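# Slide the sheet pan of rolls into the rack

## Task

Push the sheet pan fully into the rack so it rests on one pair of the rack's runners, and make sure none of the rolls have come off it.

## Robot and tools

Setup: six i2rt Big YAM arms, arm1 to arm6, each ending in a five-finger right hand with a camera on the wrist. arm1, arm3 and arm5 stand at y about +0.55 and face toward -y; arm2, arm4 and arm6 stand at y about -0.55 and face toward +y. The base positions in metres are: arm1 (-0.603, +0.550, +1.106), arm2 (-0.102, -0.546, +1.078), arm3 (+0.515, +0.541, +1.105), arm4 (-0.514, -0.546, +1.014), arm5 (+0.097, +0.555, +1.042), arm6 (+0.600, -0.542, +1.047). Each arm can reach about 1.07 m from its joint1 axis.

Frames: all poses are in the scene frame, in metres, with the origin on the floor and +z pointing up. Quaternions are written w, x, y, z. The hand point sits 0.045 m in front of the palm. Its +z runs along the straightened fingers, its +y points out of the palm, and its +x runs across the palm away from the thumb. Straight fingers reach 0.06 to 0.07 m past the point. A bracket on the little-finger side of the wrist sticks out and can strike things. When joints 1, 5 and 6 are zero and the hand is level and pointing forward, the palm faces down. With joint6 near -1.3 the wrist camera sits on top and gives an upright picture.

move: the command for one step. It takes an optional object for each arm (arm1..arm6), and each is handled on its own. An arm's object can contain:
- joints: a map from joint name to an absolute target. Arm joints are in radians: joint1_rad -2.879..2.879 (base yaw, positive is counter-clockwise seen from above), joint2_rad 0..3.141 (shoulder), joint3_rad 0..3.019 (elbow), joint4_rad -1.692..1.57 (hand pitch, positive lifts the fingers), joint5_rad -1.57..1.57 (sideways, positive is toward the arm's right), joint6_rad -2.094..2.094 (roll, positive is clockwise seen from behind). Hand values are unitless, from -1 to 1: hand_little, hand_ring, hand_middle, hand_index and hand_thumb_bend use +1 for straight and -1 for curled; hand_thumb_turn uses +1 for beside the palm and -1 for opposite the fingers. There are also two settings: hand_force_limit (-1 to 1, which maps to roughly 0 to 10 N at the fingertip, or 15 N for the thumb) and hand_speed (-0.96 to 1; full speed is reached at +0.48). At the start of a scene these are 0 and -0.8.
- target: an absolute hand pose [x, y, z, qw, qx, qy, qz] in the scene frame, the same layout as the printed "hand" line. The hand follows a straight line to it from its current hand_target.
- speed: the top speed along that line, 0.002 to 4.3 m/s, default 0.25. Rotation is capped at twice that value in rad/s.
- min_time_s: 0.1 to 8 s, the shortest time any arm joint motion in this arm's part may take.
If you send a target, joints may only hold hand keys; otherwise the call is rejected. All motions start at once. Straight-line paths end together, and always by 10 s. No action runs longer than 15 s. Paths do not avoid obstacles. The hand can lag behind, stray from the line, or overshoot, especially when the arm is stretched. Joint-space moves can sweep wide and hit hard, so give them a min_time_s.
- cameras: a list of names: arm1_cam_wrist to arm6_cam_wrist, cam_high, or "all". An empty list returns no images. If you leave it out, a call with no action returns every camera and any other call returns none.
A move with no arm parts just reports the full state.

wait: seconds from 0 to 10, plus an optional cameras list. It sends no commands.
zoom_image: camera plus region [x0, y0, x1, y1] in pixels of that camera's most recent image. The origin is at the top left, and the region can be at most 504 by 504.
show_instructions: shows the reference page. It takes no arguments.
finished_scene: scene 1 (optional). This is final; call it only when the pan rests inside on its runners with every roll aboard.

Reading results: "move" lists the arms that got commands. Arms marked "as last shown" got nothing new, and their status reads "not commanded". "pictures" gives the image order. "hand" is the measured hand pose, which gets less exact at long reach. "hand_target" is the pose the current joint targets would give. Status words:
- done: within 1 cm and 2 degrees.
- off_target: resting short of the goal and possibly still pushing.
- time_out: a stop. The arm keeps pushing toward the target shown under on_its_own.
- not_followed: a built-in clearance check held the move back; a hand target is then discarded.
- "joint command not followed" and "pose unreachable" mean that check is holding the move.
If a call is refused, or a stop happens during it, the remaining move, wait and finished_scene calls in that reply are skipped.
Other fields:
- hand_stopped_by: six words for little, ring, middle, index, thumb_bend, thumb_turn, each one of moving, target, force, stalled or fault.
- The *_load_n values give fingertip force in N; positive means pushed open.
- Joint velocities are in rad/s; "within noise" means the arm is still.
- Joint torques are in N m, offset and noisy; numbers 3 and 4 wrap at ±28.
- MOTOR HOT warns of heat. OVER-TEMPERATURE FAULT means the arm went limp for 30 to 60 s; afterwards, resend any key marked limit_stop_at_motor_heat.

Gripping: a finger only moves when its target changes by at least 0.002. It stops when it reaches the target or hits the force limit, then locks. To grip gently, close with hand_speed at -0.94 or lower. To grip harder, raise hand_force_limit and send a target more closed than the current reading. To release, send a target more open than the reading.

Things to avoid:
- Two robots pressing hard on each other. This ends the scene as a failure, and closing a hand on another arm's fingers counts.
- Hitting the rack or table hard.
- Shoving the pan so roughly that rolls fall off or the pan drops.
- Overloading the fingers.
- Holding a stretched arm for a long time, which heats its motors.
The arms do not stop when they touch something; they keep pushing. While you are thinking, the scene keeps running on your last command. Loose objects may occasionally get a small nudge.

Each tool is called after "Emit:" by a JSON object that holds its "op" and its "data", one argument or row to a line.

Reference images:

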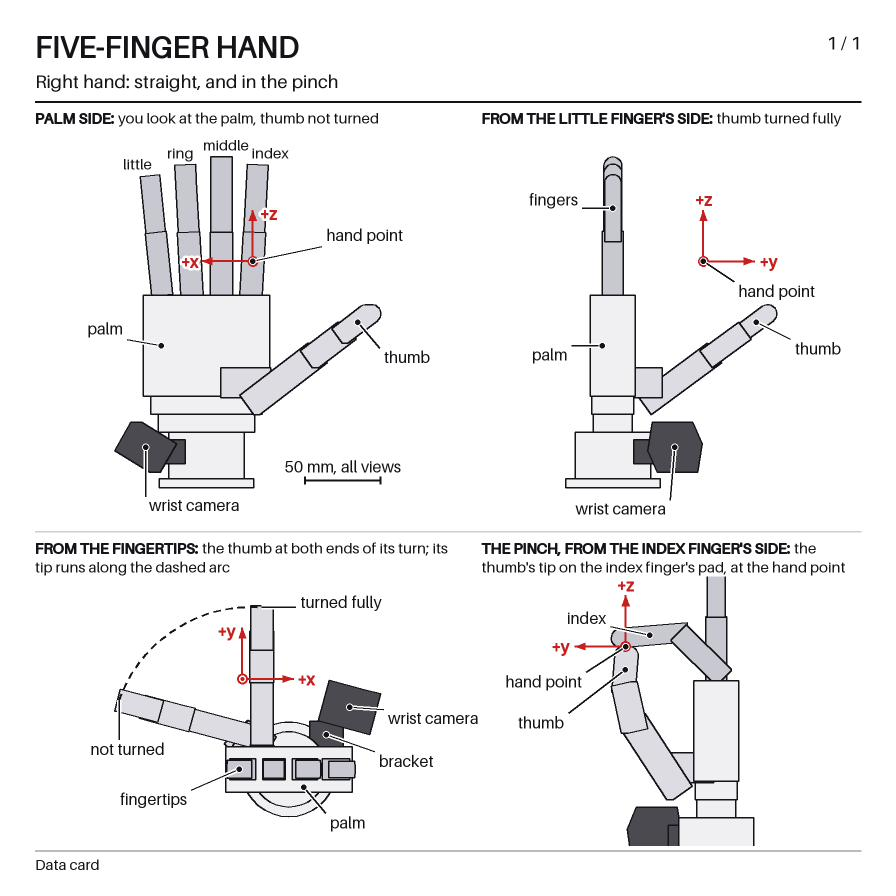

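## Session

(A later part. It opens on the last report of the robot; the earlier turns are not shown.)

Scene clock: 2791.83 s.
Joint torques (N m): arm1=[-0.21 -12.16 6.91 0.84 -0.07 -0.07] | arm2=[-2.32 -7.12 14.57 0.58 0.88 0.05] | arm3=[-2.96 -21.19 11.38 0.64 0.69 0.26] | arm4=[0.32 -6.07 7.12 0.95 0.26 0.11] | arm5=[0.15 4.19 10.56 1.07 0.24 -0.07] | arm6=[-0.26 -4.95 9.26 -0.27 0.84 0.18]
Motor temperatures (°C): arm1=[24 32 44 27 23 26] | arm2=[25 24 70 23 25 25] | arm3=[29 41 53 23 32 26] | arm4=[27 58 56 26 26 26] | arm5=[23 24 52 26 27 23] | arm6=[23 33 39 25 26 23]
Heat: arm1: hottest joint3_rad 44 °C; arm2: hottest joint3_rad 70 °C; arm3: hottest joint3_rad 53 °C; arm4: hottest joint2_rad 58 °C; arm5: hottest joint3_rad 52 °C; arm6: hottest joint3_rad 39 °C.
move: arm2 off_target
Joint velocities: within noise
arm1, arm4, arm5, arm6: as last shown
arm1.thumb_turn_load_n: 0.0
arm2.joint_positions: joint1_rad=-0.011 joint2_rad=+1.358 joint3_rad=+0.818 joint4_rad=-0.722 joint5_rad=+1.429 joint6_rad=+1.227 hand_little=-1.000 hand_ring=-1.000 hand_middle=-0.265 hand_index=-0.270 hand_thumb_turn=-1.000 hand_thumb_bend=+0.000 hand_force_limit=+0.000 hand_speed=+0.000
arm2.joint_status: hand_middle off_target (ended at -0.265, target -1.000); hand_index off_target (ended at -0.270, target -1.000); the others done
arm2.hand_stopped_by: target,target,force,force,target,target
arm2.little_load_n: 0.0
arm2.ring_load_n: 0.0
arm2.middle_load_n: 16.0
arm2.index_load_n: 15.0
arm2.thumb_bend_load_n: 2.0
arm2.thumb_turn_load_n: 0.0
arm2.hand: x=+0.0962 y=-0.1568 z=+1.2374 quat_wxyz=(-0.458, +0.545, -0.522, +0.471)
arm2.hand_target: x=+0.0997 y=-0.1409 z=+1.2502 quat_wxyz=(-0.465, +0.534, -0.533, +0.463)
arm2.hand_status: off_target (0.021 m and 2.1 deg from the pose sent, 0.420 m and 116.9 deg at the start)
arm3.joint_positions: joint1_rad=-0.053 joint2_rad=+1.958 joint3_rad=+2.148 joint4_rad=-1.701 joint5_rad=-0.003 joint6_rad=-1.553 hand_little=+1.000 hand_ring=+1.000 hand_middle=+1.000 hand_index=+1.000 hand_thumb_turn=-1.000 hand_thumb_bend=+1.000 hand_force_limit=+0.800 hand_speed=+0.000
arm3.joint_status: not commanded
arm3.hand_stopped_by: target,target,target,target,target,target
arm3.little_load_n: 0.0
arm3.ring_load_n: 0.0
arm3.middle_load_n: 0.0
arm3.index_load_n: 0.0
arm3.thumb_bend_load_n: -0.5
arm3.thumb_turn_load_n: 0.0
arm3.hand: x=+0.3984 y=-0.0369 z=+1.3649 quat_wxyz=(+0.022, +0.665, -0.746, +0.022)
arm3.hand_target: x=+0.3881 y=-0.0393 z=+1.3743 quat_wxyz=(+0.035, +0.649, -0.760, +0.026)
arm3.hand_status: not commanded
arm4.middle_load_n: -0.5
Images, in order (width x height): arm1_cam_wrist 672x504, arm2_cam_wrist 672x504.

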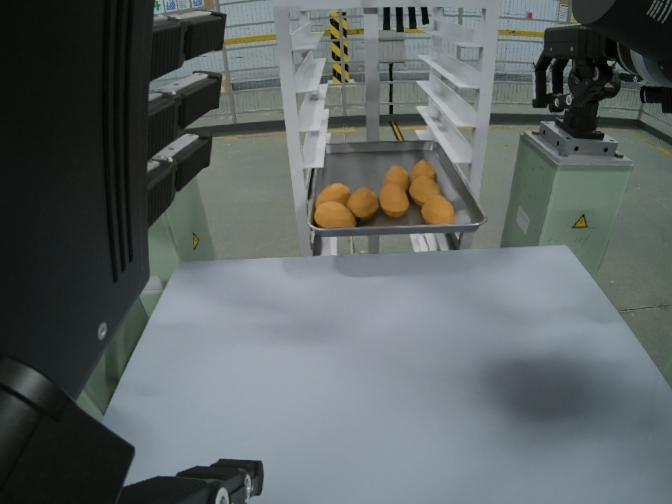

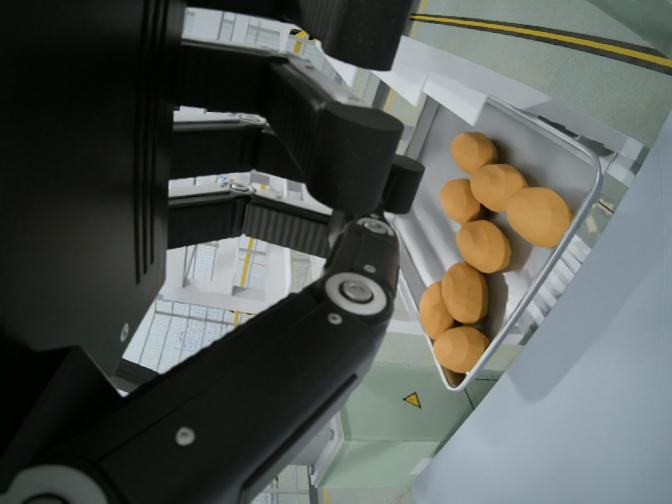

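Emit:
{"op": "move", "data": {
  "arm2": {"joints": {"hand_index": 0.3, "hand_middle": 0.3, "hand_thumb_turn": 1.0, "hand_thumb_bend": 0.6, "hand_speed": 0.0}}
}}

Emit:
{"op": "move", "data": {
  "arm2": {"target": [0.12, -0.05, 1.10, 0.4639, -0.5337, 0.5337, -0.4639], "speed": 0.2, "joints": {"hand_index": -1.0, "hand_middle": -1.0, "hand_ring": -0.98, "hand_little": -0.98}},
  "cameras": ["arm1_cam_wrist","arm2_cam_wrist"]
}}

Scene clock: 2799.90 s.
Joint torques (N m): arm1=[0.15 -12.22 6.93 0.84 -0.07 -0.04] | arm2=[-2.32 -7.12 14.6 0.59 0.88 0.06] | arm3=[-3.08 -21.13 11.38 0.64 0.7 0.26] | arm4=[0.5 -5.71 7.04 0.88 0.25 0.11] | arm5=[0.44 4.54 10.44 1.13 0.16 -0.06] | arm6=[-0.32 -5.07 9.26 -0.29 0.84 0.17]
Motor temperatures (°C): arm1=[24 32 44 27 23 26] | arm2=[25 24 69 23 25 25] | arm3=[29 41 53 23 32 26] | arm4=[27 57 56 26 26 26] | arm5=[23 24 52 26 27 23] | arm6=[23 33 39 25 26 23]
Heat: arm1: hottest joint3_rad 44 °C; arm2: hottest joint3_rad 69 °C; arm3: hottest joint3_rad 53 °C; arm4: hottest joint2_rad 57 °C; arm5: hottest joint3_rad 52 °C; arm6: hottest joint3_rad 39 °C.
move: arm2 done
Joint velocities: within noise
arm1, arm3, arm4, arm5, arm6: as last shown
arm1.middle_load_n: 0.0
arm2.joint_positions: joint1_rad=-0.011 joint2_rad=+1.359 joint3_rad=+0.818 joint4_rad=-0.722 joint5_rad=+1.429 joint6_rad=+1.230 hand_little=-1.000 hand_ring=-1.000 hand_middle=+0.300 hand_index=+0.300 hand_thumb_turn=+1.000 hand_thumb_bend=+0.600 hand_force_limit=+0.000 hand_speed=+0.000
arm2.joint_status: all done
arm2.hand_stopped_by: target,target,target,target,target,target
arm2.little_load_n: 0.0
arm2.ring_load_n: 0.0
arm2.middle_load_n: 0.0
arm2.index_load_n: 0.0
arm2.thumb_bend_load_n: 0.0
arm2.thumb_turn_load_n: 0.0
arm2.hand: x=+0.0962 y=-0.1567 z=+1.2373 quat_wxyz=(-0.458, +0.544, -0.523, +0.470)
arm2.hand_target: x=+0.0997 y=-0.1409 z=+1.2501 quat_wxyz=(-0.465, +0.534, -0.533, +0.463)
arm2.hand_status: not commanded
arm3.thumb_bend_load_n: 0.0
arm4.ring_load_n: -0.5
arm4.middle_load_n: 0.0
arm6.ring_load_n: -0.5
pictures: none

Scene clock: 2802.70 s.
Joint torques (N m): arm1=[0.15 -12.4 6.89 0.84 -0.07 -0.05] | arm2=[-2.43 -13.27 9.07 1.58 0.77 -0.15] | arm3=[-2.96 -21.19 11.38 0.65 0.69 0.26] | arm4=[0.62 -5.83 6.98 1.01 0.27 0.07] | arm5=[0.56 4.19 10.36 1.13 0.21 -0.11] | arm6=[-0.32 -4.95 9.26 -0.29 0.84 0.17]
Motor temperatures (°C): arm1=[24 32 44 27 23 26] | arm2=[25 24 68 23 25 25] | arm3=[29 41 53 23 32 26] | arm4=[27 57 55 26 26 26] | arm5=[23 24 52 26 27 23] | arm6=[23 32 39 25 26 23]
Heat: arm1: hottest joint3_rad 44 °C; arm2: hottest joint3_rad 68 °C; arm3: hottest joint3_rad 53 °C; arm4: hottest joint2_rad 57 °C; arm5: hottest joint3_rad 52 °C; arm6: hottest joint3_rad 39 °C.
move: arm2 done
Joint velocities: within noise
arm1, arm3, arm4, arm5, arm6: as last shown
arm2.joint_positions: joint1_rad=-0.046 joint2_rad=+1.847 joint3_rad=+0.935 joint4_rad=-0.159 joint5_rad=+1.416 joint6_rad=+1.060 hand_little=-0.980 hand_ring=-0.980 hand_middle=-1.000 hand_index=-1.000 hand_thumb_turn=+1.000 hand_thumb_bend=+0.600 hand_force_limit=+0.000 hand_speed=+0.000
arm2.joint_status: all done
arm2.hand_stopped_by: target,target,target,target,target,target
arm2.little_load_n: 0.0
arm2.ring_load_n: 0.0
arm2.middle_load_n: 0.0
arm2.index_load_n: 0.0
arm2.thumb_bend_load_n: 0.0
arm2.thumb_turn_load_n: -0.5
arm2.hand: x=+0.1154 y=-0.0560 z=+1.0990 quat_wxyz=(-0.463, +0.537, -0.530, +0.465)
arm2.hand_target: x=+0.1199 y=-0.0502 z=+1.1000 quat_wxyz=(-0.464, +0.534, -0.534, +0.464)
arm2.hand_status: done (0.008 m and 0.6 deg from the pose sent, 0.176 m and 2.0 deg at the start)
arm4.little_load_n: -0.5
arm4.ring_load_n: 0.0
arm6.ring_load_n: 0.0
Images, in order (width x height): arm1_cam_wrist 672x504, arm2_cam_wrist 672x504.

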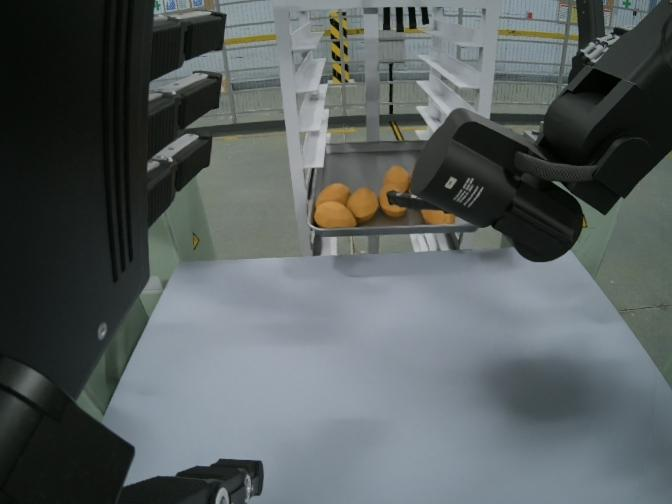

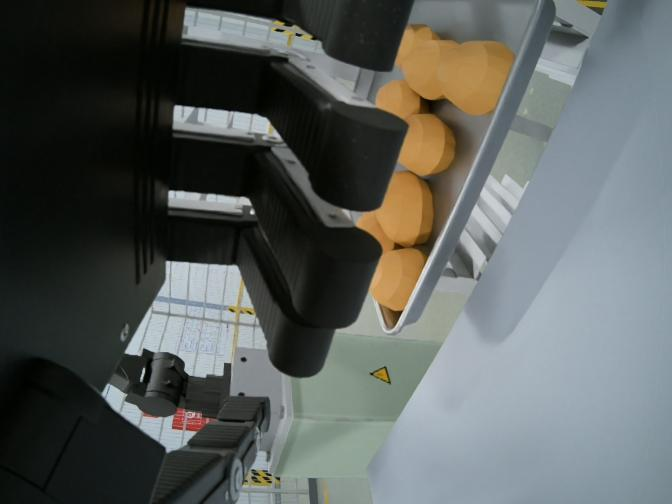

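Emit:
{"op": "move", "data": {
  "arm2": {"target": [0.19, -0.045, 0.985, 0.4639, -0.5337, 0.5337, -0.4639], "speed": 0.15},
  "cameras": ["arm1_cam_wrist","arm3_cam_wrist"]
}}

Emit:
{"op": "zoom_image", "data": {
  "camera": "arm1_cam_wrist",
  "region": [270, 100, 490, 265]
}}

Scene clock: 2811.70 s.
Joint torques (N m): arm1=[0.03 -12.22 6.89 0.87 -0.07 -0.06] | arm2=[-2.14 -14.1 6.15 2.15 0.47 -0.12] | arm3=[-2.96 -21.19 11.38 0.64 0.69 0.26] | arm4=[0.38 -5.77 7.09 0.85 0.27 0.12] | arm5=[0.5 4.95 10.5 0.92 0.19 -0.11] | arm6=[-0.26 -5.01 9.26 -0.28 0.84 0.18]
Motor temperatures (°C): arm1=[24 32 44 27 23 26] | arm2=[25 24 66 23 25 25] | arm3=[29 42 53 23 32 26] | arm4=[27 56 55 26 26 26] | arm5=[23 24 52 26 27 23] | arm6=[23 32 40 25 26 23]
Heat: arm1: hottest joint3_rad 44 °C; arm2: hottest joint3_rad 66 °C; arm3: hottest joint3_rad 53 °C; arm4: hottest joint2_rad 56 °C; arm5: hottest joint3_rad 52 °C; arm6: hottest joint3_rad 40 °C.
move: arm2 done
Joint velocities: within noise
arm1, arm3, arm4, arm5, arm6: as last shown
arm1.middle_load_n: -0.5
arm1.index_load_n: -0.5
arm2.joint_positions: joint1_rad=-0.194 joint2_rad=+2.173 joint3_rad=+0.935 joint4_rad=+0.682 joint5_rad=+1.311 joint6_rad=+0.552 hand_little=-0.980 hand_ring=-0.980 hand_middle=-1.000 hand_index=-1.000 hand_thumb_turn=+1.000 hand_thumb_bend=+0.600 hand_force_limit=+0.000 hand_speed=+0.000
arm2.joint_status: not commanded
arm2.hand_stopped_by: target,target,target,target,target,target
arm2.little_load_n: 0.0
arm2.ring_load_n: 0.0
arm2.middle_load_n: 0.0
arm2.index_load_n: 0.0
arm2.thumb_bend_load_n: 0.0
arm2.thumb_turn_load_n: -0.5
arm2.hand: x=+0.1867 y=-0.0456 z=+0.9933 quat_wxyz=(-0.466, +0.532, -0.535, +0.461)
arm2.hand_target: x=+0.1899 y=-0.0453 z=+0.9851 quat_wxyz=(-0.464, +0.534, -0.534, +0.464)
arm2.hand_status: done (0.009 m and 0.5 deg from the pose sent, 0.137 m and 0.6 deg at the start)
arm4.little_load_n: 0.0
Images, in order (width x height): arm1_cam_wrist 672x504, arm3_cam_wrist 672x504.

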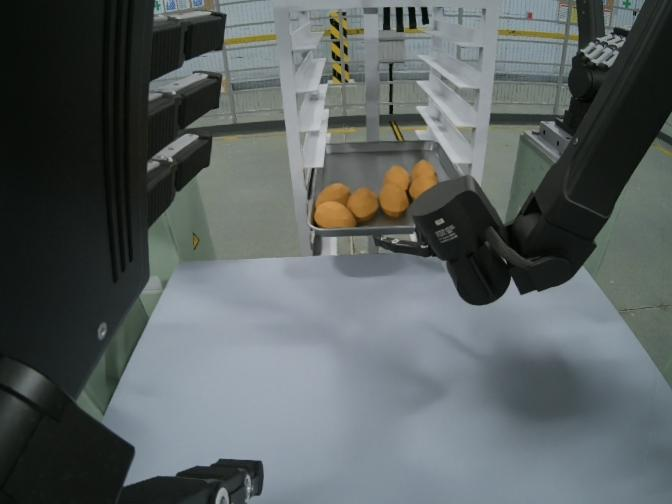

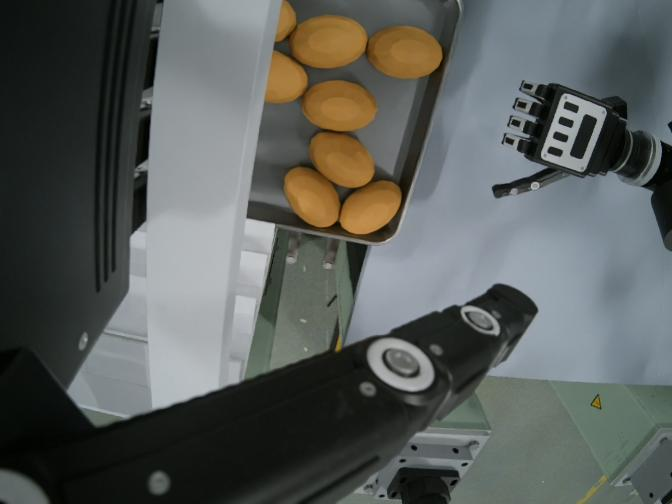

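Scaled by 2.291 from the camera's image (finer frame: 960x720).

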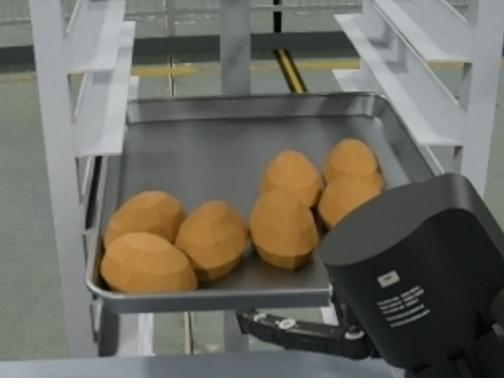

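Emit:
{"op": "move", "data": {
  "arm2": {"target": [0.205, -0.045, 0.962, 0.4639, -0.5337, 0.5337, -0.4639], "speed": 0.08, "joints": {"hand_thumb_bend": 1.0}},
  "cameras": ["arm2_cam_wrist","arm3_cam_wrist"]
}}

Emit:
{"op": "zoom_image", "data": {
  "camera": "arm3_cam_wrist",
  "region": [360, 0, 640, 260]
}}

Scene clock: 2819.87 s.
Joint torques (N m): arm1=[-0.03 -12.16 6.91 0.84 -0.08 -0.06] | arm2=[-2.14 -14.51 6.84 2.15 0.43 -0.14] | arm3=[-2.96 -21.19 11.38 0.64 0.69 0.26] | arm4=[0.67 -5.89 7.06 1.02 0.26 0.09] | arm5=[1.03 4.01 10.52 1.14 0.23 -0.11] | arm6=[-0.26 -4.95 9.25 -0.28 0.84 0.17]
Motor temperatures (°C): arm1=[24 32 44 27 23 26] | arm2=[25 24 64 23 25 25] | arm3=[29 42 53 23 31 26] | arm4=[27 55 54 26 26 26] | arm5=[23 24 52 26 27 23] | arm6=[23 32 40 25 26 23]
Heat: arm1: hottest joint3_rad 44 °C; arm2: hottest joint3_rad 64 °C; arm3: hottest joint3_rad 53 °C; arm4: hottest joint2_rad 55 °C; arm5: hottest joint3_rad 52 °C; arm6: hottest joint3_rad 40 °C.
move: arm2 done
Joint velocities: within noise
arm1, arm3, arm4, arm5, arm6: as last shown
arm1.middle_load_n: 0.0
arm1.index_load_n: 0.0
arm2.joint_positions: joint1_rad=-0.224 joint2_rad=+2.249 joint3_rad=+0.947 joint4_rad=+0.783 joint5_rad=+1.285 joint6_rad=+0.496 hand_little=-0.980 hand_ring=-0.980 hand_middle=-1.000 hand_index=-1.000 hand_thumb_turn=+1.000 hand_thumb_bend=+1.000 hand_force_limit=+0.000 hand_speed=+0.000
arm2.joint_status: all done
arm2.hand_stopped_by: target,target,target,target,target,target
arm2.little_load_n: 0.0
arm2.ring_load_n: 0.0
arm2.middle_load_n: 0.0
arm2.index_load_n: 0.0
arm2.thumb_bend_load_n: 0.0
arm2.thumb_turn_load_n: -0.5
arm2.hand: x=+0.1999 y=-0.0522 z=+0.9658 quat_wxyz=(-0.461, +0.537, -0.532, +0.465)
arm2.hand_target: x=+0.2049 y=-0.0452 z=+0.9622 quat_wxyz=(-0.464, +0.534, -0.534, +0.464)
arm2.hand_status: done (0.010 m and 0.5 deg from the pose sent, 0.036 m and 0.5 deg at the start)
Images, in order (width x height): arm2_cam_wrist 672x504, arm3_cam_wrist 672x504.

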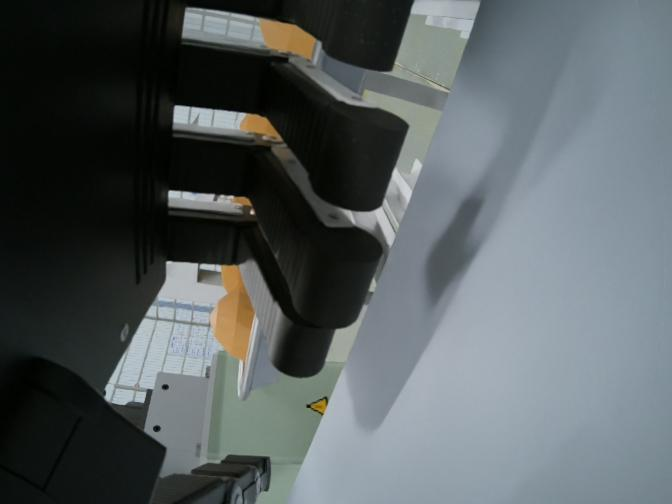

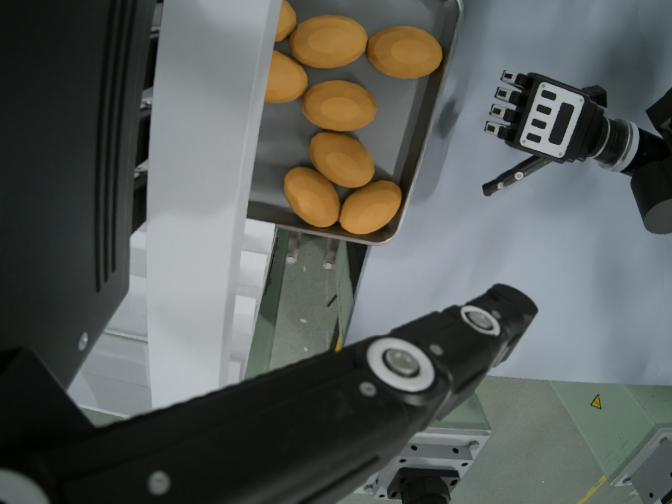

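Scaled by 1.800 from the camera's image (finer frame: 960x720).

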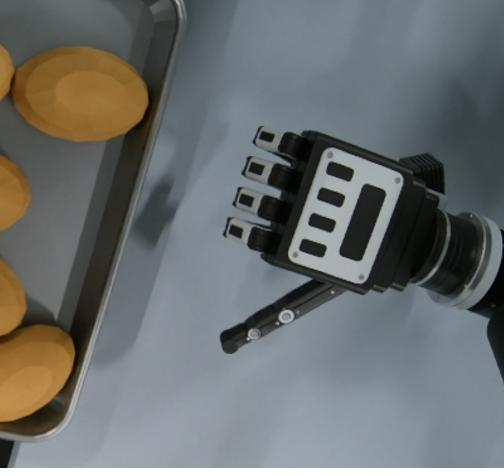

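Emit:
{"op": "move", "data": {
  "arm2": {"target": [0.285, -0.045, 0.962, 0.4639, -0.5337, 0.5337, -0.4639], "speed": 0.05},
  "cameras": ["arm1_cam_wrist","arm3_cam_wrist"]
}}

Emit:
{"op": "zoom_image", "data": {
  "camera": "arm1_cam_wrist",
  "region": [270, 100, 490, 265]
}}

Emit:
{"op": "zoom_image", "data": {
  "camera": "arm3_cam_wrist",
  "region": [240, 0, 520, 260]
}}

Scene clock: 2831.20 s.
Joint torques (N m): arm1=[0.03 -12.28 6.91 0.77 -0.07 -0.05] | arm2=[-2.2 -15.09 7.6 2.28 0.28 -0.14] | arm3=[-3.02 -21.19 11.4 0.64 0.69 0.26] | arm4=[0.62 -5.89 7.09 0.9 0.27 0.1] | arm5=[0.62 4.01 10.44 1.11 0.21 -0.1] | arm6=[-0.32 -4.95 9.26 -0.27 0.84 0.17]
Motor temperatures (°C): arm1=[24 32 44 27 23 26] | arm2=[25 25 62 23 25 25] | arm3=[28 42 53 23 31 26] | arm4=[27 54 54 26 26 26] | arm5=[23 24 52 26 27 23] | arm6=[23 32 40 25 26 23]
Heat: arm1: hottest joint3_rad 44 °C; arm2: hottest joint3_rad 62 °C; arm3: hottest joint3_rad 53 °C; arm4: hottest joint2_rad 54 °C; arm5: hottest joint3_rad 52 °C; arm6: hottest joint3_rad 40 °C.
move: arm2 off_target
Joint velocities: within noise
arm1, arm3, arm4, arm5, arm6: as last shown
arm2.joint_positions: joint1_rad=-0.375 joint2_rad=+2.291 joint3_rad=+1.017 joint4_rad=+0.921 joint5_rad=+1.146 joint6_rad=+0.320 hand_little=-0.980 hand_ring=-0.980 hand_middle=-1.000 hand_index=-1.000 hand_thumb_turn=+1.000 hand_thumb_bend=+1.000 hand_force_limit=+0.000 hand_speed=+0.000
arm2.joint_status: not commanded
arm2.hand_stopped_by: target,target,target,target,target,target
arm2.little_load_n: 0.0
arm2.ring_load_n: 0.0
arm2.middle_load_n: 0.0
arm2.index_load_n: 0.0
arm2.thumb_bend_load_n: 0.0
arm2.thumb_turn_load_n: 0.0
arm2.hand: x=+0.2780 y=-0.0513 z=+0.9667 quat_wxyz=(-0.461, +0.538, -0.533, +0.463)
arm2.hand_target: x=+0.2848 y=-0.0454 z=+0.9623 quat_wxyz=(-0.464, +0.534, -0.534, +0.464)
arm2.hand_status: off_target (0.011 m and 0.6 deg from the pose sent, 0.086 m and 0.5 deg at the start)
arm4.middle_load_n: -0.5
arm4.thumb_bend_load_n: 0.5
arm5.middle_load_n: 0.5
Images, in order (width x height): arm1_cam_wrist 672x504, arm3_cam_wrist 672x504.

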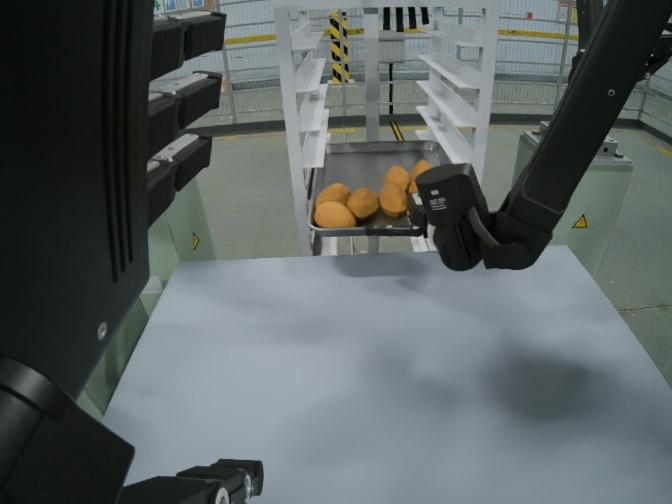

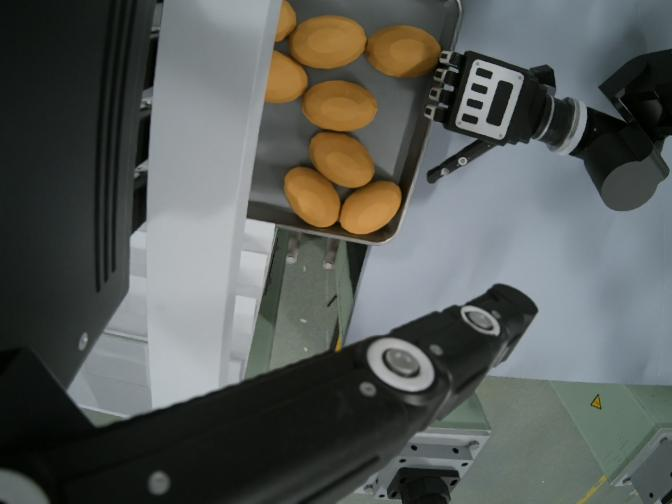

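Scaled by 2.291 from the camera's image (finer frame: 960x720).

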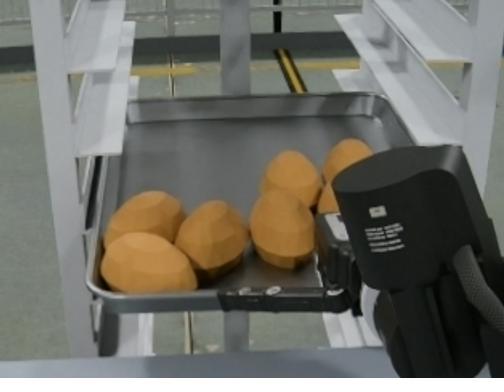

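Scaled by 1.800 from the camera's image (finer frame: 960x720).

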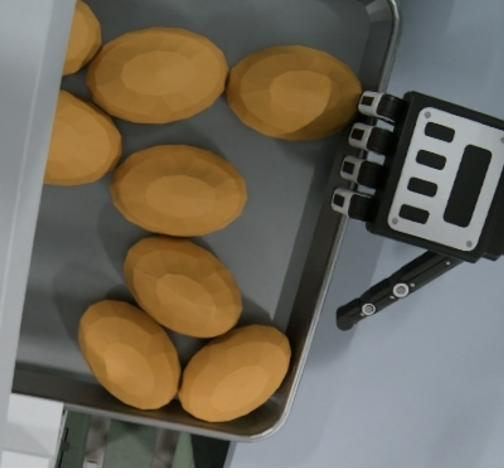

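Emit:
{"op": "move", "data": {
  "arm2": {"target": [0.278, -0.045, 0.962, 0.5, -0.5, 0.5, -0.5], "speed": 0.08}
}}

Emit:
{"op": "move", "data": {
  "arm2": {"target": [0.305, -0.045, 0.962, 0.5, -0.5, 0.5, -0.5], "speed": 0.04},
  "cameras": ["arm1_cam_wrist","arm3_cam_wrist"]
}}

Emit:
{"op": "zoom_image", "data": {
  "camera": "arm1_cam_wrist",
  "region": [270, 100, 490, 265]
}}

Emit:
{"op": "zoom_image", "data": {
  "camera": "arm3_cam_wrist",
  "region": [240, 0, 520, 260]
}}

Scene clock: 2847.10 s.
Joint torques (N m): arm1=[0.15 -12.34 6.87 0.84 -0.07 -0.06] | arm2=[-0.91 -15.27 6.13 2.32 0.14 -0.14] | arm3=[-2.96 -21.13 11.38 0.62 0.69 0.26] | arm4=[0.44 -5.54 7.04 0.98 0.26 0.11] | arm5=[0.09 4.31 10.39 1.13 0.22 -0.09] | arm6=[-0.32 -4.95 9.25 -0.25 0.83 0.17]
Motor temperatures (°C): arm1=[24 32 44 27 23 26] | arm2=[25 25 61 23 25 25] | arm3=[28 42 53 23 31 26] | arm4=[27 53 54 26 26 26] | arm5=[23 24 52 26 27 23] | arm6=[23 32 40 25 26 23]
Heat: arm1: hottest joint3_rad 44 °C; arm2: hottest joint3_rad 61 °C; arm3: hottest joint3_rad 53 °C; arm4: hottest joint3_rad 54 °C; arm5: hottest joint3_rad 52 °C; arm6: hottest joint3_rad 40 °C.
move: arm2 done
Joint velocities: within noise
arm1, arm3, arm4, arm5: as last shown
arm2.joint_positions: joint1_rad=-0.359 joint2_rad=+2.421 joint3_rad=+1.049 joint4_rad=+1.365 joint5_rad=+1.195 joint6_rad=+0.007 hand_little=-0.980 hand_ring=-0.980 hand_middle=-1.000 hand_index=-1.000 hand_thumb_turn=+1.000 hand_thumb_bend=+1.000 hand_force_limit=+0.000 hand_speed=+0.000
arm2.joint_status: not commanded
arm2.hand_stopped_by: target,target,target,target,target,target
arm2.little_load_n: 0.0
arm2.ring_load_n: 0.0
arm2.middle_load_n: 0.0
arm2.index_load_n: 0.0
arm2.thumb_bend_load_n: 0.0
arm2.thumb_turn_load_n: 0.0
arm2.hand: x=+0.2796 y=-0.0527 z=+0.9681 quat_wxyz=(-0.496, +0.501, -0.503, +0.501)
arm2.hand_target: x=+0.2777 y=-0.0454 z=+0.9620 quat_wxyz=(-0.500, +0.500, -0.500, +0.500)
arm2.hand_status: done (0.010 m and 0.6 deg from the pose sent, 0.008 m and 8.4 deg at the start)
arm4.middle_load_n: 0.0
arm4.thumb_bend_load_n: 0.0
arm5.middle_load_n: 0.0
arm5.thumb_turn_load_n: 0.5
arm6.joint_positions: joint1_rad=+1.736 joint2_rad=+1.252 joint3_rad=+0.832 joint4_rad=-1.442 joint5_rad=+1.428 joint6_rad=+1.848 hand_little=+0.600 hand_ring=+0.600 hand_middle=+0.600 hand_index=+0.600 hand_thumb_turn=-1.000 hand_thumb_bend=-0.055 hand_force_limit=+0.900 hand_speed=-0.600
arm6.joint_status: not commanded
arm6.hand_stopped_by: target,target,target,target,force,target
arm6.little_load_n: 0.0
arm6.ring_load_n: 0.0
arm6.middle_load_n: 0.0
arm6.index_load_n: 0.0
arm6.thumb_bend_load_n: 0.0
arm6.thumb_turn_load_n: 0.0
arm6.hand: x=+0.2607 y=-0.3982 z=+1.2434 quat_wxyz=(-0.657, +0.753, +0.041, -0.021)
arm6.hand_target: x=+0.2503 y=-0.4000 z=+1.2501 quat_wxyz=(-0.655, +0.754, +0.033, -0.029)
arm6.hand_status: not commanded
pictures: none

Scene clock: 2848.27 s.
Joint torques (N m): arm1=[0.03 -12.28 6.84 0.84 -0.07 -0.06] | arm2=[-2.96 -15.33 6.39 1.4 -0.03 -0.11] | arm3=[-2.96 -21.19 11.41 0.64 0.7 0.26] | arm4=[0.91 -5.95 6.99 0.95 0.26 0.11] | arm5=[-0.15 4.31 10.5 1.07 0.16 -0.12] | arm6=[-0.38 -4.95 9.26 -0.29 0.84 0.17]
Motor temperatures (°C): arm1=[24 32 44 27 23 26] | arm2=[25 25 61 23 25 25] | arm3=[28 42 53 23 31 26] | arm4=[27 53 53 26 26 26] | arm5=[23 24 52 26 27 23] | arm6=[23 32 40 25 26 23]
Heat: arm1: hottest joint3_rad 44 °C; arm2: hottest joint3_rad 61 °C; arm3: hottest joint3_rad 53 °C; arm4: hottest joint2_rad 53 °C; arm5: hottest joint3_rad 52 °C; arm6: hottest joint3_rad 40 °C.
move: arm2 off_target
Joint velocities: within noise
arm1.joint_positions: joint1_rad=+0.426 joint2_rad=+1.673 joint3_rad=+0.928 joint4_rad=+0.647 joint5_rad=-1.153 joint6_rad=-1.381 hand_little=+1.000 hand_ring=+1.000 hand_middle=+1.000 hand_index=+1.000 hand_thumb_turn=+1.000 hand_thumb_bend=+1.000 hand_force_limit=+0.000 hand_speed=-0.800
arm1.joint_status: not commanded
arm1.hand_stopped_by: target,target,target,target,target,target
arm1.little_load_n: 0.0
arm1.ring_load_n: 0.0
arm1.middle_load_n: 0.0
arm1.index_load_n: 0.0
arm1.thumb_bend_load_n: 0.0
arm1.thumb_turn_load_n: 0.0
arm1.hand: x=-0.2198 y=+0.0588 z=+1.2922 quat_wxyz=(-0.096, +0.709, -0.100, +0.691)
arm1.hand_target: x=-0.2201 y=+0.0600 z=+1.2999 quat_wxyz=(-0.092, +0.709, -0.095, +0.693)
arm1.hand_status: not commanded
arm2.joint_positions: joint1_rad=-0.385 joint2_rad=+2.423 joint3_rad=+1.079 joint4_rad=+1.365 joint5_rad=+1.150 joint6_rad=+0.004 hand_little=-0.980 hand_ring=-0.980 hand_middle=-1.000 hand_index=-1.000 hand_thumb_turn=+1.000 hand_thumb_bend=+1.000 hand_force_limit=+0.000 hand_speed=+0.000
arm2.joint_status: not commanded
arm2.hand_stopped_by: target,target,target,target,target,target
arm2.little_load_n: -1.0
arm2.ring_load_n: -1.0
arm2.middle_load_n: 0.0
arm2.index_load_n: 0.0
arm2.thumb_bend_load_n: 0.0
arm2.thumb_turn_load_n: -0.5
arm2.hand: x=+0.2961 y=-0.0424 z=+0.9748 quat_wxyz=(-0.509, +0.497, -0.501, +0.493)
arm2.hand_target: x=+0.3046 y=-0.0455 z=+0.9623 quat_wxyz=(-0.500, +0.500, -0.500, +0.500)
arm2.hand_status: off_target (0.016 m and 1.4 deg from the pose sent, 0.027 m and 0.6 deg at the start)
arm3, arm6: as last shown
arm4.joint_positions: joint1_rad=+0.189 joint2_rad=+1.169 joint3_rad=+0.637 joint4_rad=+0.268 joint5_rad=+0.985 joint6_rad=+0.223 hand_little=+0.600 hand_ring=+0.600 hand_middle=+0.600 hand_index=+0.600 hand_thumb_turn=-1.000 hand_thumb_bend=+0.200 hand_force_limit=+0.600 hand_speed=-0.500
arm4.joint_status: not commanded
arm4.hand_stopped_by: target,target,target,target,target,target
arm4.little_load_n: 0.0
arm4.ring_load_n: 0.0
arm4.middle_load_n: 0.0
arm4.index_load_n: 0.0
arm4.thumb_bend_load_n: 0.0
arm4.thumb_turn_load_n: 0.0
arm4.hand: x=-0.4709 y=-0.0655 z=+1.2195 quat_wxyz=(-0.604, +0.694, -0.293, +0.261)
arm4.hand_target: x=-0.4752 y=-0.0696 z=+1.2152 quat_wxyz=(-0.602, +0.698, -0.291, +0.259)
arm4.hand_status: not commanded
arm5.joint_positions: joint1_rad=-0.112 joint2_rad=+0.492 joint3_rad=+1.313 joint4_rad=-1.193 joint5_rad=-0.203 joint6_rad=-1.199 hand_little=+1.000 hand_ring=+1.000 hand_middle=+1.000 hand_index=+1.000 hand_thumb_turn=-1.000 hand_thumb_bend=+0.000 hand_force_limit=+0.000 hand_speed=+0.000
arm5.joint_status: not commanded
arm5.hand_stopped_by: target,target,target,target,target,target
arm5.little_load_n: 0.0
arm5.ring_load_n: 0.0
arm5.middle_load_n: 0.0
arm5.index_load_n: 0.0
arm5.thumb_bend_load_n: 0.0
arm5.thumb_turn_load_n: 0.0
arm5.hand: x=+0.0679 y=+0.3434 z=+1.5456 quat_wxyz=(+0.286, +0.468, -0.676, +0.492)
arm5.hand_target: x=+0.0700 y=+0.3461 z=+1.5614 quat_wxyz=(+0.292, +0.472, -0.666, +0.498)
arm5.hand_status: not commanded
arm6.middle_load_n: -0.5
Images, in order (width x height): arm1_cam_wrist 672x504, arm3_cam_wrist 672x504.

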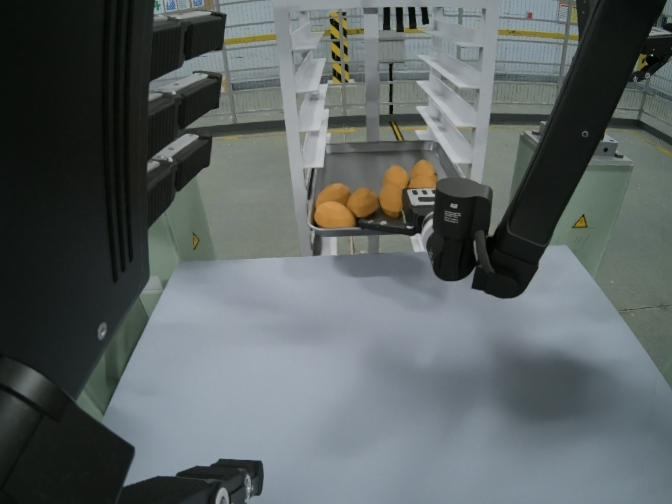

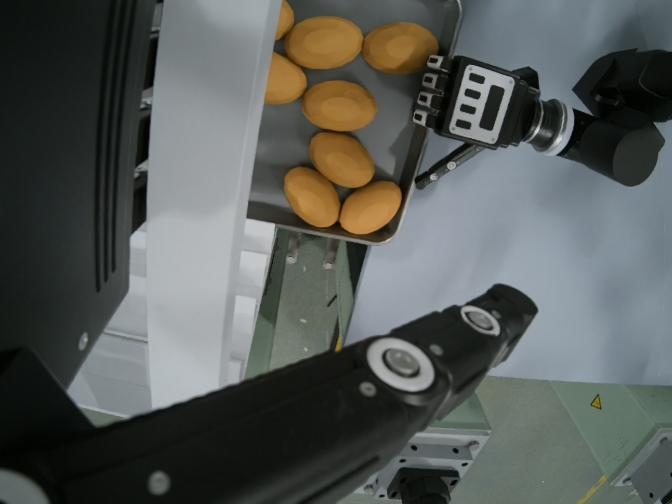

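Scaled by 2.291 from the camera's image (finer frame: 960x720).

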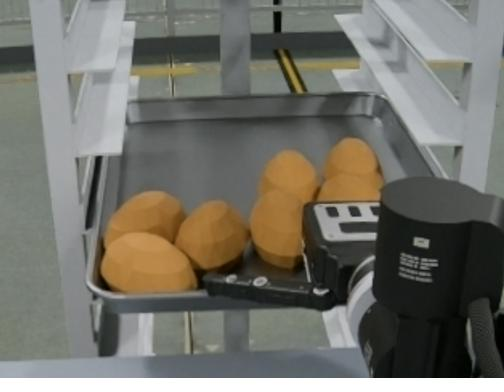

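Scaled by 1.800 from the camera's image (finer frame: 960x720).

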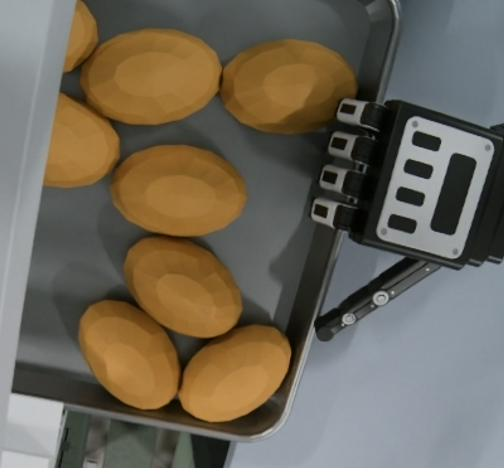

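Emit:
{"op": "move", "data": {
  "arm2": {"target": [0.23, -0.05, 0.975, 0.5, -0.5, 0.5, -0.5], "speed": 0.12}
}}

Emit:
{"op": "move", "data": {
  "arm2": {"target": [0.20, -0.08, 1.20, 0.0, 0.7296, 0.6839, 0.0], "speed": 0.35, "joints": {"hand_index": 1.0, "hand_middle": 1.0, "hand_ring": 1.0, "hand_little": 1.0}},
  "cameras": ["arm1_cam_wrist","arm3_cam_wrist","arm2_cam_wrist"]
}}

Scene clock: 2867.13 s.
Joint torques (N m): arm1=[-0.09 -12.28 6.91 0.8 -0.06 -0.05] | arm2=[-1.55 -17.67 2.44 2.21 0.18 -0.13] | arm3=[-2.96 -21.19 11.38 0.64 0.69 0.26] | arm4=[0.67 -6.12 7.04 1.07 0.27 0.13] | arm5=[0.26 3.96 10.52 1.1 0.19 -0.09] | arm6=[-0.26 -4.95 9.28 -0.27 0.84 0.17]
Motor temperatures (°C): arm1=[24 32 44 27 23 26] | arm2=[25 27 60 23 25 25] | arm3=[28 42 53 23 31 26] | arm4=[27 52 53 26 26 26] | arm5=[23 24 52 26 27 23] | arm6=[23 32 41 25 26 23]
Heat: arm1: hottest joint3_rad 44 °C; arm2: hottest joint3_rad 60 °C; arm3: hottest joint3_rad 53 °C; arm4: hottest joint3_rad 53 °C; arm5: hottest joint3_rad 52 °C; arm6: hottest joint3_rad 41 °C.
move: arm2 done
Joint velocities: within noise
arm1, arm4, arm5, arm6: as last shown
arm2.joint_positions: joint1_rad=-0.266 joint2_rad=+2.411 joint3_rad=+1.011 joint4_rad=+1.400 joint5_rad=+1.282 joint6_rad=+0.003 hand_little=-0.980 hand_ring=-0.980 hand_middle=-1.000 hand_index=-1.000 hand_thumb_turn=+1.000 hand_thumb_bend=+1.000 hand_force_limit=+0.000 hand_speed=+0.000
arm2.joint_status: not commanded
arm2.hand_stopped_by: target,target,target,target,target,target
arm2.little_load_n: 0.0
arm2.ring_load_n: 0.0
arm2.middle_load_n: 0.0
arm2.index_load_n: 0.0
arm2.thumb_bend_load_n: 0.0
arm2.thumb_turn_load_n: 0.0
arm2.hand: x=+0.2323 y=-0.0479 z=+0.9708 quat_wxyz=(-0.499, +0.501, -0.501, +0.500)
arm2.hand_target: x=+0.2301 y=-0.0500 z=+0.9749 quat_wxyz=(-0.500, +0.500, -0.500, +0.500)
arm2.hand_status: done (0.005 m and 0.2 deg from the pose sent, 0.067 m and 1.4 deg at the start)
arm3.joint_positions: joint1_rad=-0.053 joint2_rad=+1.958 joint3_rad=+2.148 joint4_rad=-1.701 joint5_rad=-0.003 joint6_rad=-1.553 hand_little=+1.000 hand_ring=+1.000 hand_middle=+1.000 hand_index=+1.000 hand_thumb_turn=-1.000 hand_thumb_bend=+1.000 hand_force_limit=+0.800 hand_speed=+0.000
arm3.joint_status: not commanded
arm3.hand_stopped_by: target,target,target,target,target,target
arm3.little_load_n: 0.0
arm3.ring_load_n: -0.5
arm3.middle_load_n: 0.0
arm3.index_load_n: 0.0
arm3.thumb_bend_load_n: -0.5
arm3.thumb_turn_load_n: 0.0
arm3.hand: x=+0.3984 y=-0.0369 z=+1.3649 quat_wxyz=(+0.022, +0.665, -0.746, +0.022)
arm3.hand_target: x=+0.3881 y=-0.0393 z=+1.3743 quat_wxyz=(+0.035, +0.649, -0.760, +0.026)
arm3.hand_status: not commanded
arm6.middle_load_n: 0.0
arm6.thumb_turn_load_n: -0.5
pictures: none

Scene clock: 2872.53 s.
Joint torques (N m): arm1=[0.03 -12.34 6.9 0.83 -0.07 -0.06] | arm2=[-1.08 -14.27 15.49 0.23 0.19 -0.16] | arm3=[-3.02 -21.19 11.4 0.64 0.69 0.26] | arm4=[0.62 -6.01 7.08 0.94 0.26 0.11] | arm5=[0.56 4.13 10.48 1.2 0.19 -0.09] | arm6=[-0.26 -4.95 9.25 -0.27 0.84 0.17]
Motor temperatures (°C): arm1=[24 32 44 27 23 26] | arm2=[25 27 60 23 25 25] | arm3=[28 42 53 23 31 26] | arm4=[27 52 53 26 26 26] | arm5=[23 24 52 26 27 23] | arm6=[23 32 41 25 26 23]
Heat: arm1: hottest joint3_rad 44 °C; arm2: hottest joint3_rad 60 °C; arm3: hottest joint3_rad 53 °C; arm4: hottest joint3_rad 53 °C; arm5: hottest joint3_rad 52 °C; arm6: hottest joint3_rad 41 °C.
move: arm2 off_target
Joint velocities: within noise
arm1, arm3, arm4, arm5, arm6: as last shown
arm2.joint_positions: joint1_rad=-0.433 joint2_rad=+1.800 joint3_rad=+1.539 joint4_rad=-1.325 joint5_rad=+0.000 joint6_rad=-1.947 hand_little=+1.000 hand_ring=+1.000 hand_middle=+1.000 hand_index=+1.000 hand_thumb_turn=+1.000 hand_thumb_bend=+1.000 hand_force_limit=+0.000 hand_speed=+0.000
arm2.joint_status: all done
arm2.hand_stopped_by: target,target,target,target,target,target
arm2.little_load_n: 0.0
arm2.ring_load_n: 0.0
arm2.middle_load_n: 0.0
arm2.index_load_n: 0.0
arm2.thumb_bend_load_n: 0.0
arm2.thumb_turn_load_n: 0.0
arm2.hand: x=+0.1945 y=-0.0976 z=+1.1928 quat_wxyz=(+0.003, +0.735, +0.678, -0.009)
arm2.hand_target: x=+0.1996 y=-0.0806 z=+1.2000 quat_wxyz=(+0.000, +0.730, +0.684, +0.001)
arm2.hand_status: off_target (0.020 m and 1.5 deg from the pose sent, 0.234 m and 177.4 deg at the start)
arm3.ring_load_n: 0.0
arm3.middle_load_n: -0.5
arm3.thumb_bend_load_n: 0.0
arm5.ring_load_n: 0.5
arm6.thumb_turn_load_n: 0.0
pictures: arm1_cam_wrist, arm2_cam_wrist, arm3_cam_wrist
Images, in order (width x height): arm1_cam_wrist 672x504, arm2_cam_wrist 672x504, arm3_cam_wrist 672x504.

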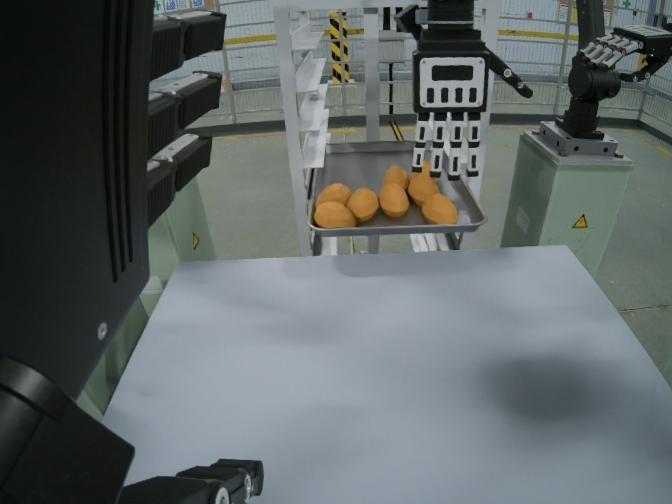

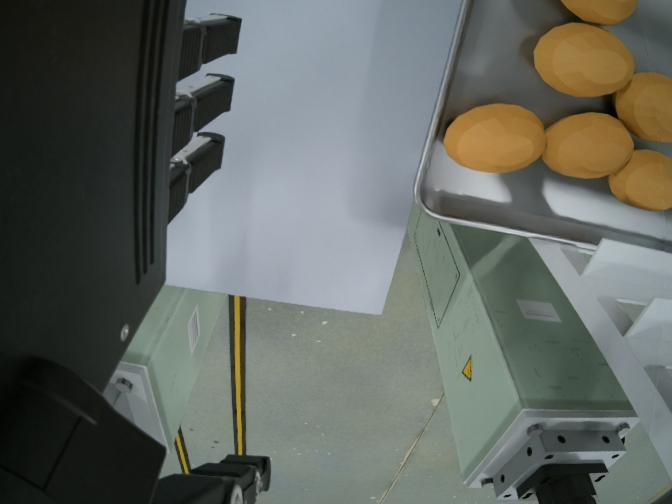

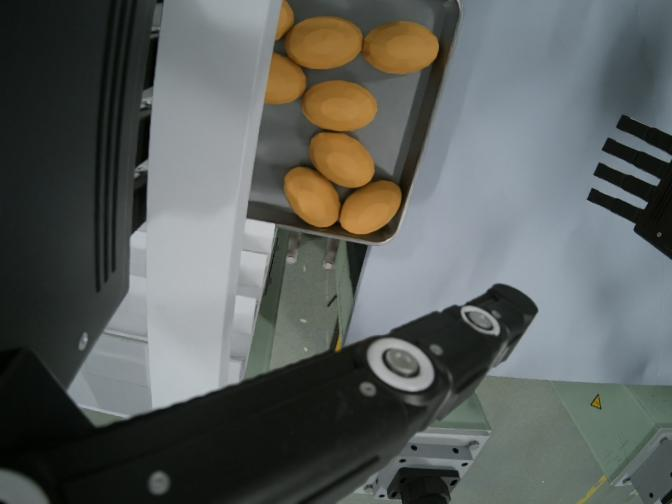

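Emit:
{"op": "zoom_image", "data": {
  "camera": "arm2_cam_wrist",
  "region": [400, 150, 672, 400]
}}

Scaled by 1.853 from the camera's image (finer frame: 960x720).

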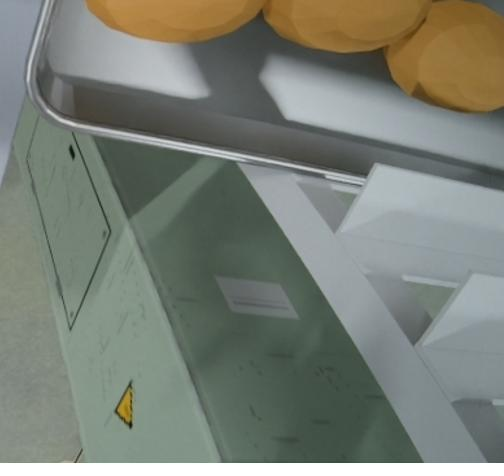

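Emit:
{"op": "move", "data": {
  "arm2": {"target": [0.26, -0.085, 1.04, 0.0, 0.7296, 0.6839, 0.0], "speed": 0.2}
}}

Emit:
{"op": "move", "data": {
  "arm2": {"target": [0.315, -0.080, 1.015, 0.0, 0.7296, 0.6839, 0.0], "speed": 0.08},
  "cameras": ["arm1_cam_wrist","arm3_cam_wrist","arm2_cam_wrist"]
}}

Emit:
{"op": "zoom_image", "data": {
  "camera": "arm3_cam_wrist",
  "region": [240, 0, 520, 260]
}}

Scene clock: 2907.50 s.
Joint torques (N m): arm1=[-0.21 -12.28 6.82 0.77 -0.05 -0.06] | arm2=[-2.26 -17.38 9.32 0.91 0.16 -0.15] | arm3=[-3.02 -21.19 11.4 0.65 0.7 0.26] | arm4=[0.85 -5.89 7.06 0.83 0.29 0.1] | arm5=[-0.15 4.54 10.54 1.02 0.2 -0.15] | arm6=[-0.38 -5.01 9.25 -0.27 0.84 0.17]
Motor temperatures (°C): arm1=[24 32 44 27 23 26] | arm2=[25 27 71 23 25 25] | arm3=[28 42 53 23 31 26] | arm4=[27 50 52 26 26 26] | arm5=[23 24 52 26 27 23] | arm6=[23 32 41 25 27 23]
Heat: arm1: hottest joint3_rad 44 °C; arm2: hottest joint3_rad 71 °C; arm3: hottest joint3_rad 53 °C; arm4: hottest joint3_rad 52 °C; arm5: hottest joint3_rad 52 °C; arm6: hottest joint3_rad 41 °C.
move: arm2 off_target
Joint velocities: within noise
arm1, arm3, arm4, arm5, arm6: as last shown
arm2.joint_positions: joint1_rad=-0.518 joint2_rad=+2.030 joint3_rad=+1.492 joint4_rad=-1.017 joint5_rad=+0.000 joint6_rad=-2.044 hand_little=+1.000 hand_ring=+1.000 hand_middle=+1.000 hand_index=+1.000 hand_thumb_turn=+1.000 hand_thumb_bend=+1.000 hand_force_limit=+0.000 hand_speed=+0.000
arm2.joint_status: not commanded
arm2.hand_stopped_by: target,target,target,target,target,target
arm2.little_load_n: 0.0
arm2.ring_load_n: 0.0
arm2.middle_load_n: 0.0
arm2.index_load_n: 0.0
arm2.thumb_bend_load_n: 0.0
arm2.thumb_turn_load_n: 0.0
arm2.hand: x=+0.2575 y=-0.0821 z=+1.0509 quat_wxyz=(-0.002, +0.731, +0.682, +0.005)
arm2.hand_target: x=+0.2599 y=-0.0851 z=+1.0403 quat_wxyz=(+0.000, +0.730, +0.684, +0.000)
arm2.hand_status: off_target (0.012 m and 0.7 deg from the pose sent, 0.167 m and 1.4 deg at the start)
arm3.middle_load_n: 0.0
arm5.ring_load_n: 0.0
arm6.thumb_bend_load_n: 0.5
pictures: none

Scene clock: 2908.90 s.
Joint torques (N m): arm1=[0.03 -12.34 6.87 0.79 -0.07 -0.06] | arm2=[-2.37 -17.44 13.65 0.51 0.19 -0.14] | arm3=[-2.96 -21.13 11.38 0.62 0.69 0.26] | arm4=[0.62 -5.71 7.06 0.87 0.26 0.1] | arm5=[0.5 4.25 10.54 1.09 0.21 -0.07] | arm6=[-0.26 -4.95 9.25 -0.28 0.83 0.18]
Motor temperatures (°C): arm1=[24 32 44 27 23 26] | arm2=[25 27 71 23 25 25] | arm3=[28 42 53 23 31 26] | arm4=[27 50 52 26 26 26] | arm5=[23 24 52 26 27 23] | arm6=[23 32 41 25 27 23]
Heat: arm1: hottest joint3_rad 44 °C; arm2: hottest joint3_rad 71 °C; arm3: hottest joint3_rad 53 °C; arm4: hottest joint3_rad 52 °C; arm5: hottest joint3_rad 52 °C; arm6: hottest joint3_rad 41 °C.
move: arm2 off_target
Joint velocities: within noise
arm1, arm3, arm4, arm5, arm6: as last shown
arm1.little_load_n: -0.5
arm2.joint_positions: joint1_rad=-0.586 joint2_rad=+2.135 joint3_rad=+1.568 joint4_rad=-1.017 joint5_rad=+0.009 joint6_rad=-2.086 hand_little=+1.000 hand_ring=+1.000 hand_middle=+1.000 hand_index=+1.000 hand_thumb_turn=+1.000 hand_thumb_bend=+1.000 hand_force_limit=+0.000 hand_speed=+0.000
arm2.joint_status: not commanded
arm2.hand_stopped_by: target,target,target,target,target,target
arm2.little_load_n: 0.0
arm2.ring_load_n: 0.0
arm2.middle_load_n: 0.0
arm2.index_load_n: 0.0
arm2.thumb_bend_load_n: 0.0
arm2.thumb_turn_load_n: 0.0
arm2.hand: x=+0.3010 y=-0.0919 z=+1.0162 quat_wxyz=(+0.006, +0.740, +0.673, -0.008)
arm2.hand_target: x=+0.3143 y=-0.0803 z=+1.0154 quat_wxyz=(+0.004, +0.739, +0.674, +0.002)
arm2.hand_status: off_target (0.018 m and 2.1 deg from the pose sent, 0.068 m and 0.7 deg at the start; a joint's target at an end of its range on 29 of 42 steps)
arm5.index_load_n: -0.5
arm6.thumb_bend_load_n: 0.0
pictures: arm1_cam_wrist, arm2_cam_wrist, arm3_cam_wrist
Images, in order (width x height): arm1_cam_wrist 672x504, arm2_cam_wrist 672x504, arm3_cam_wrist 672x504.

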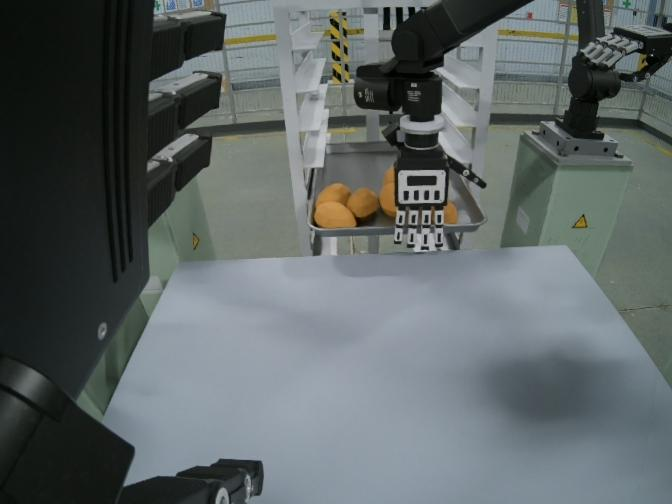

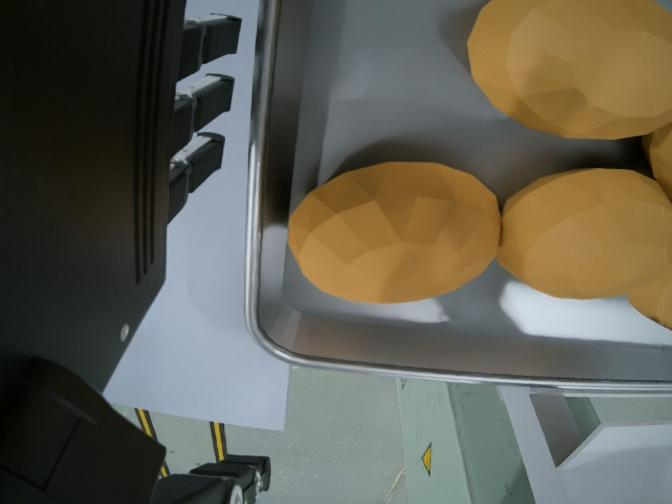

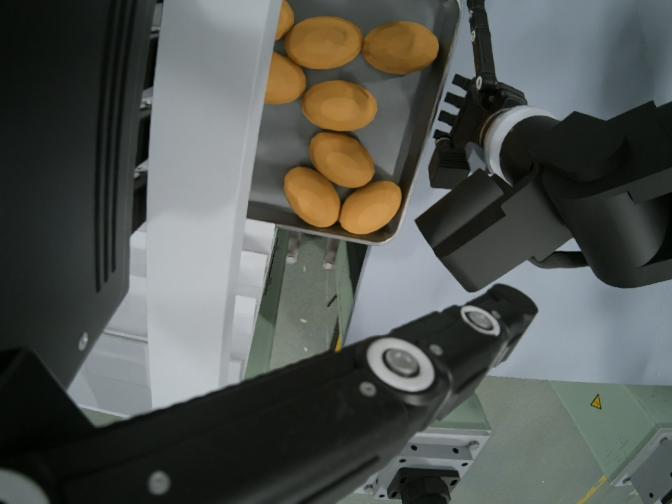

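Scaled by 1.800 from the camera's image (finer frame: 960x720).

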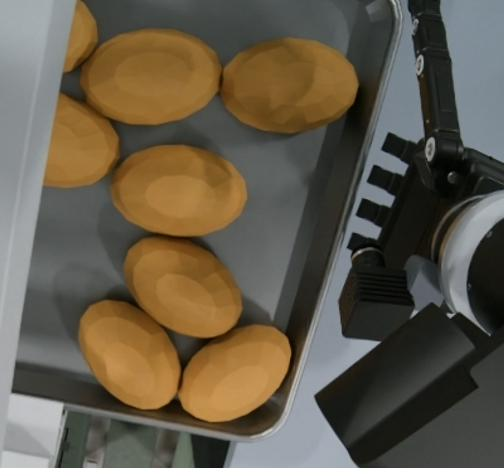

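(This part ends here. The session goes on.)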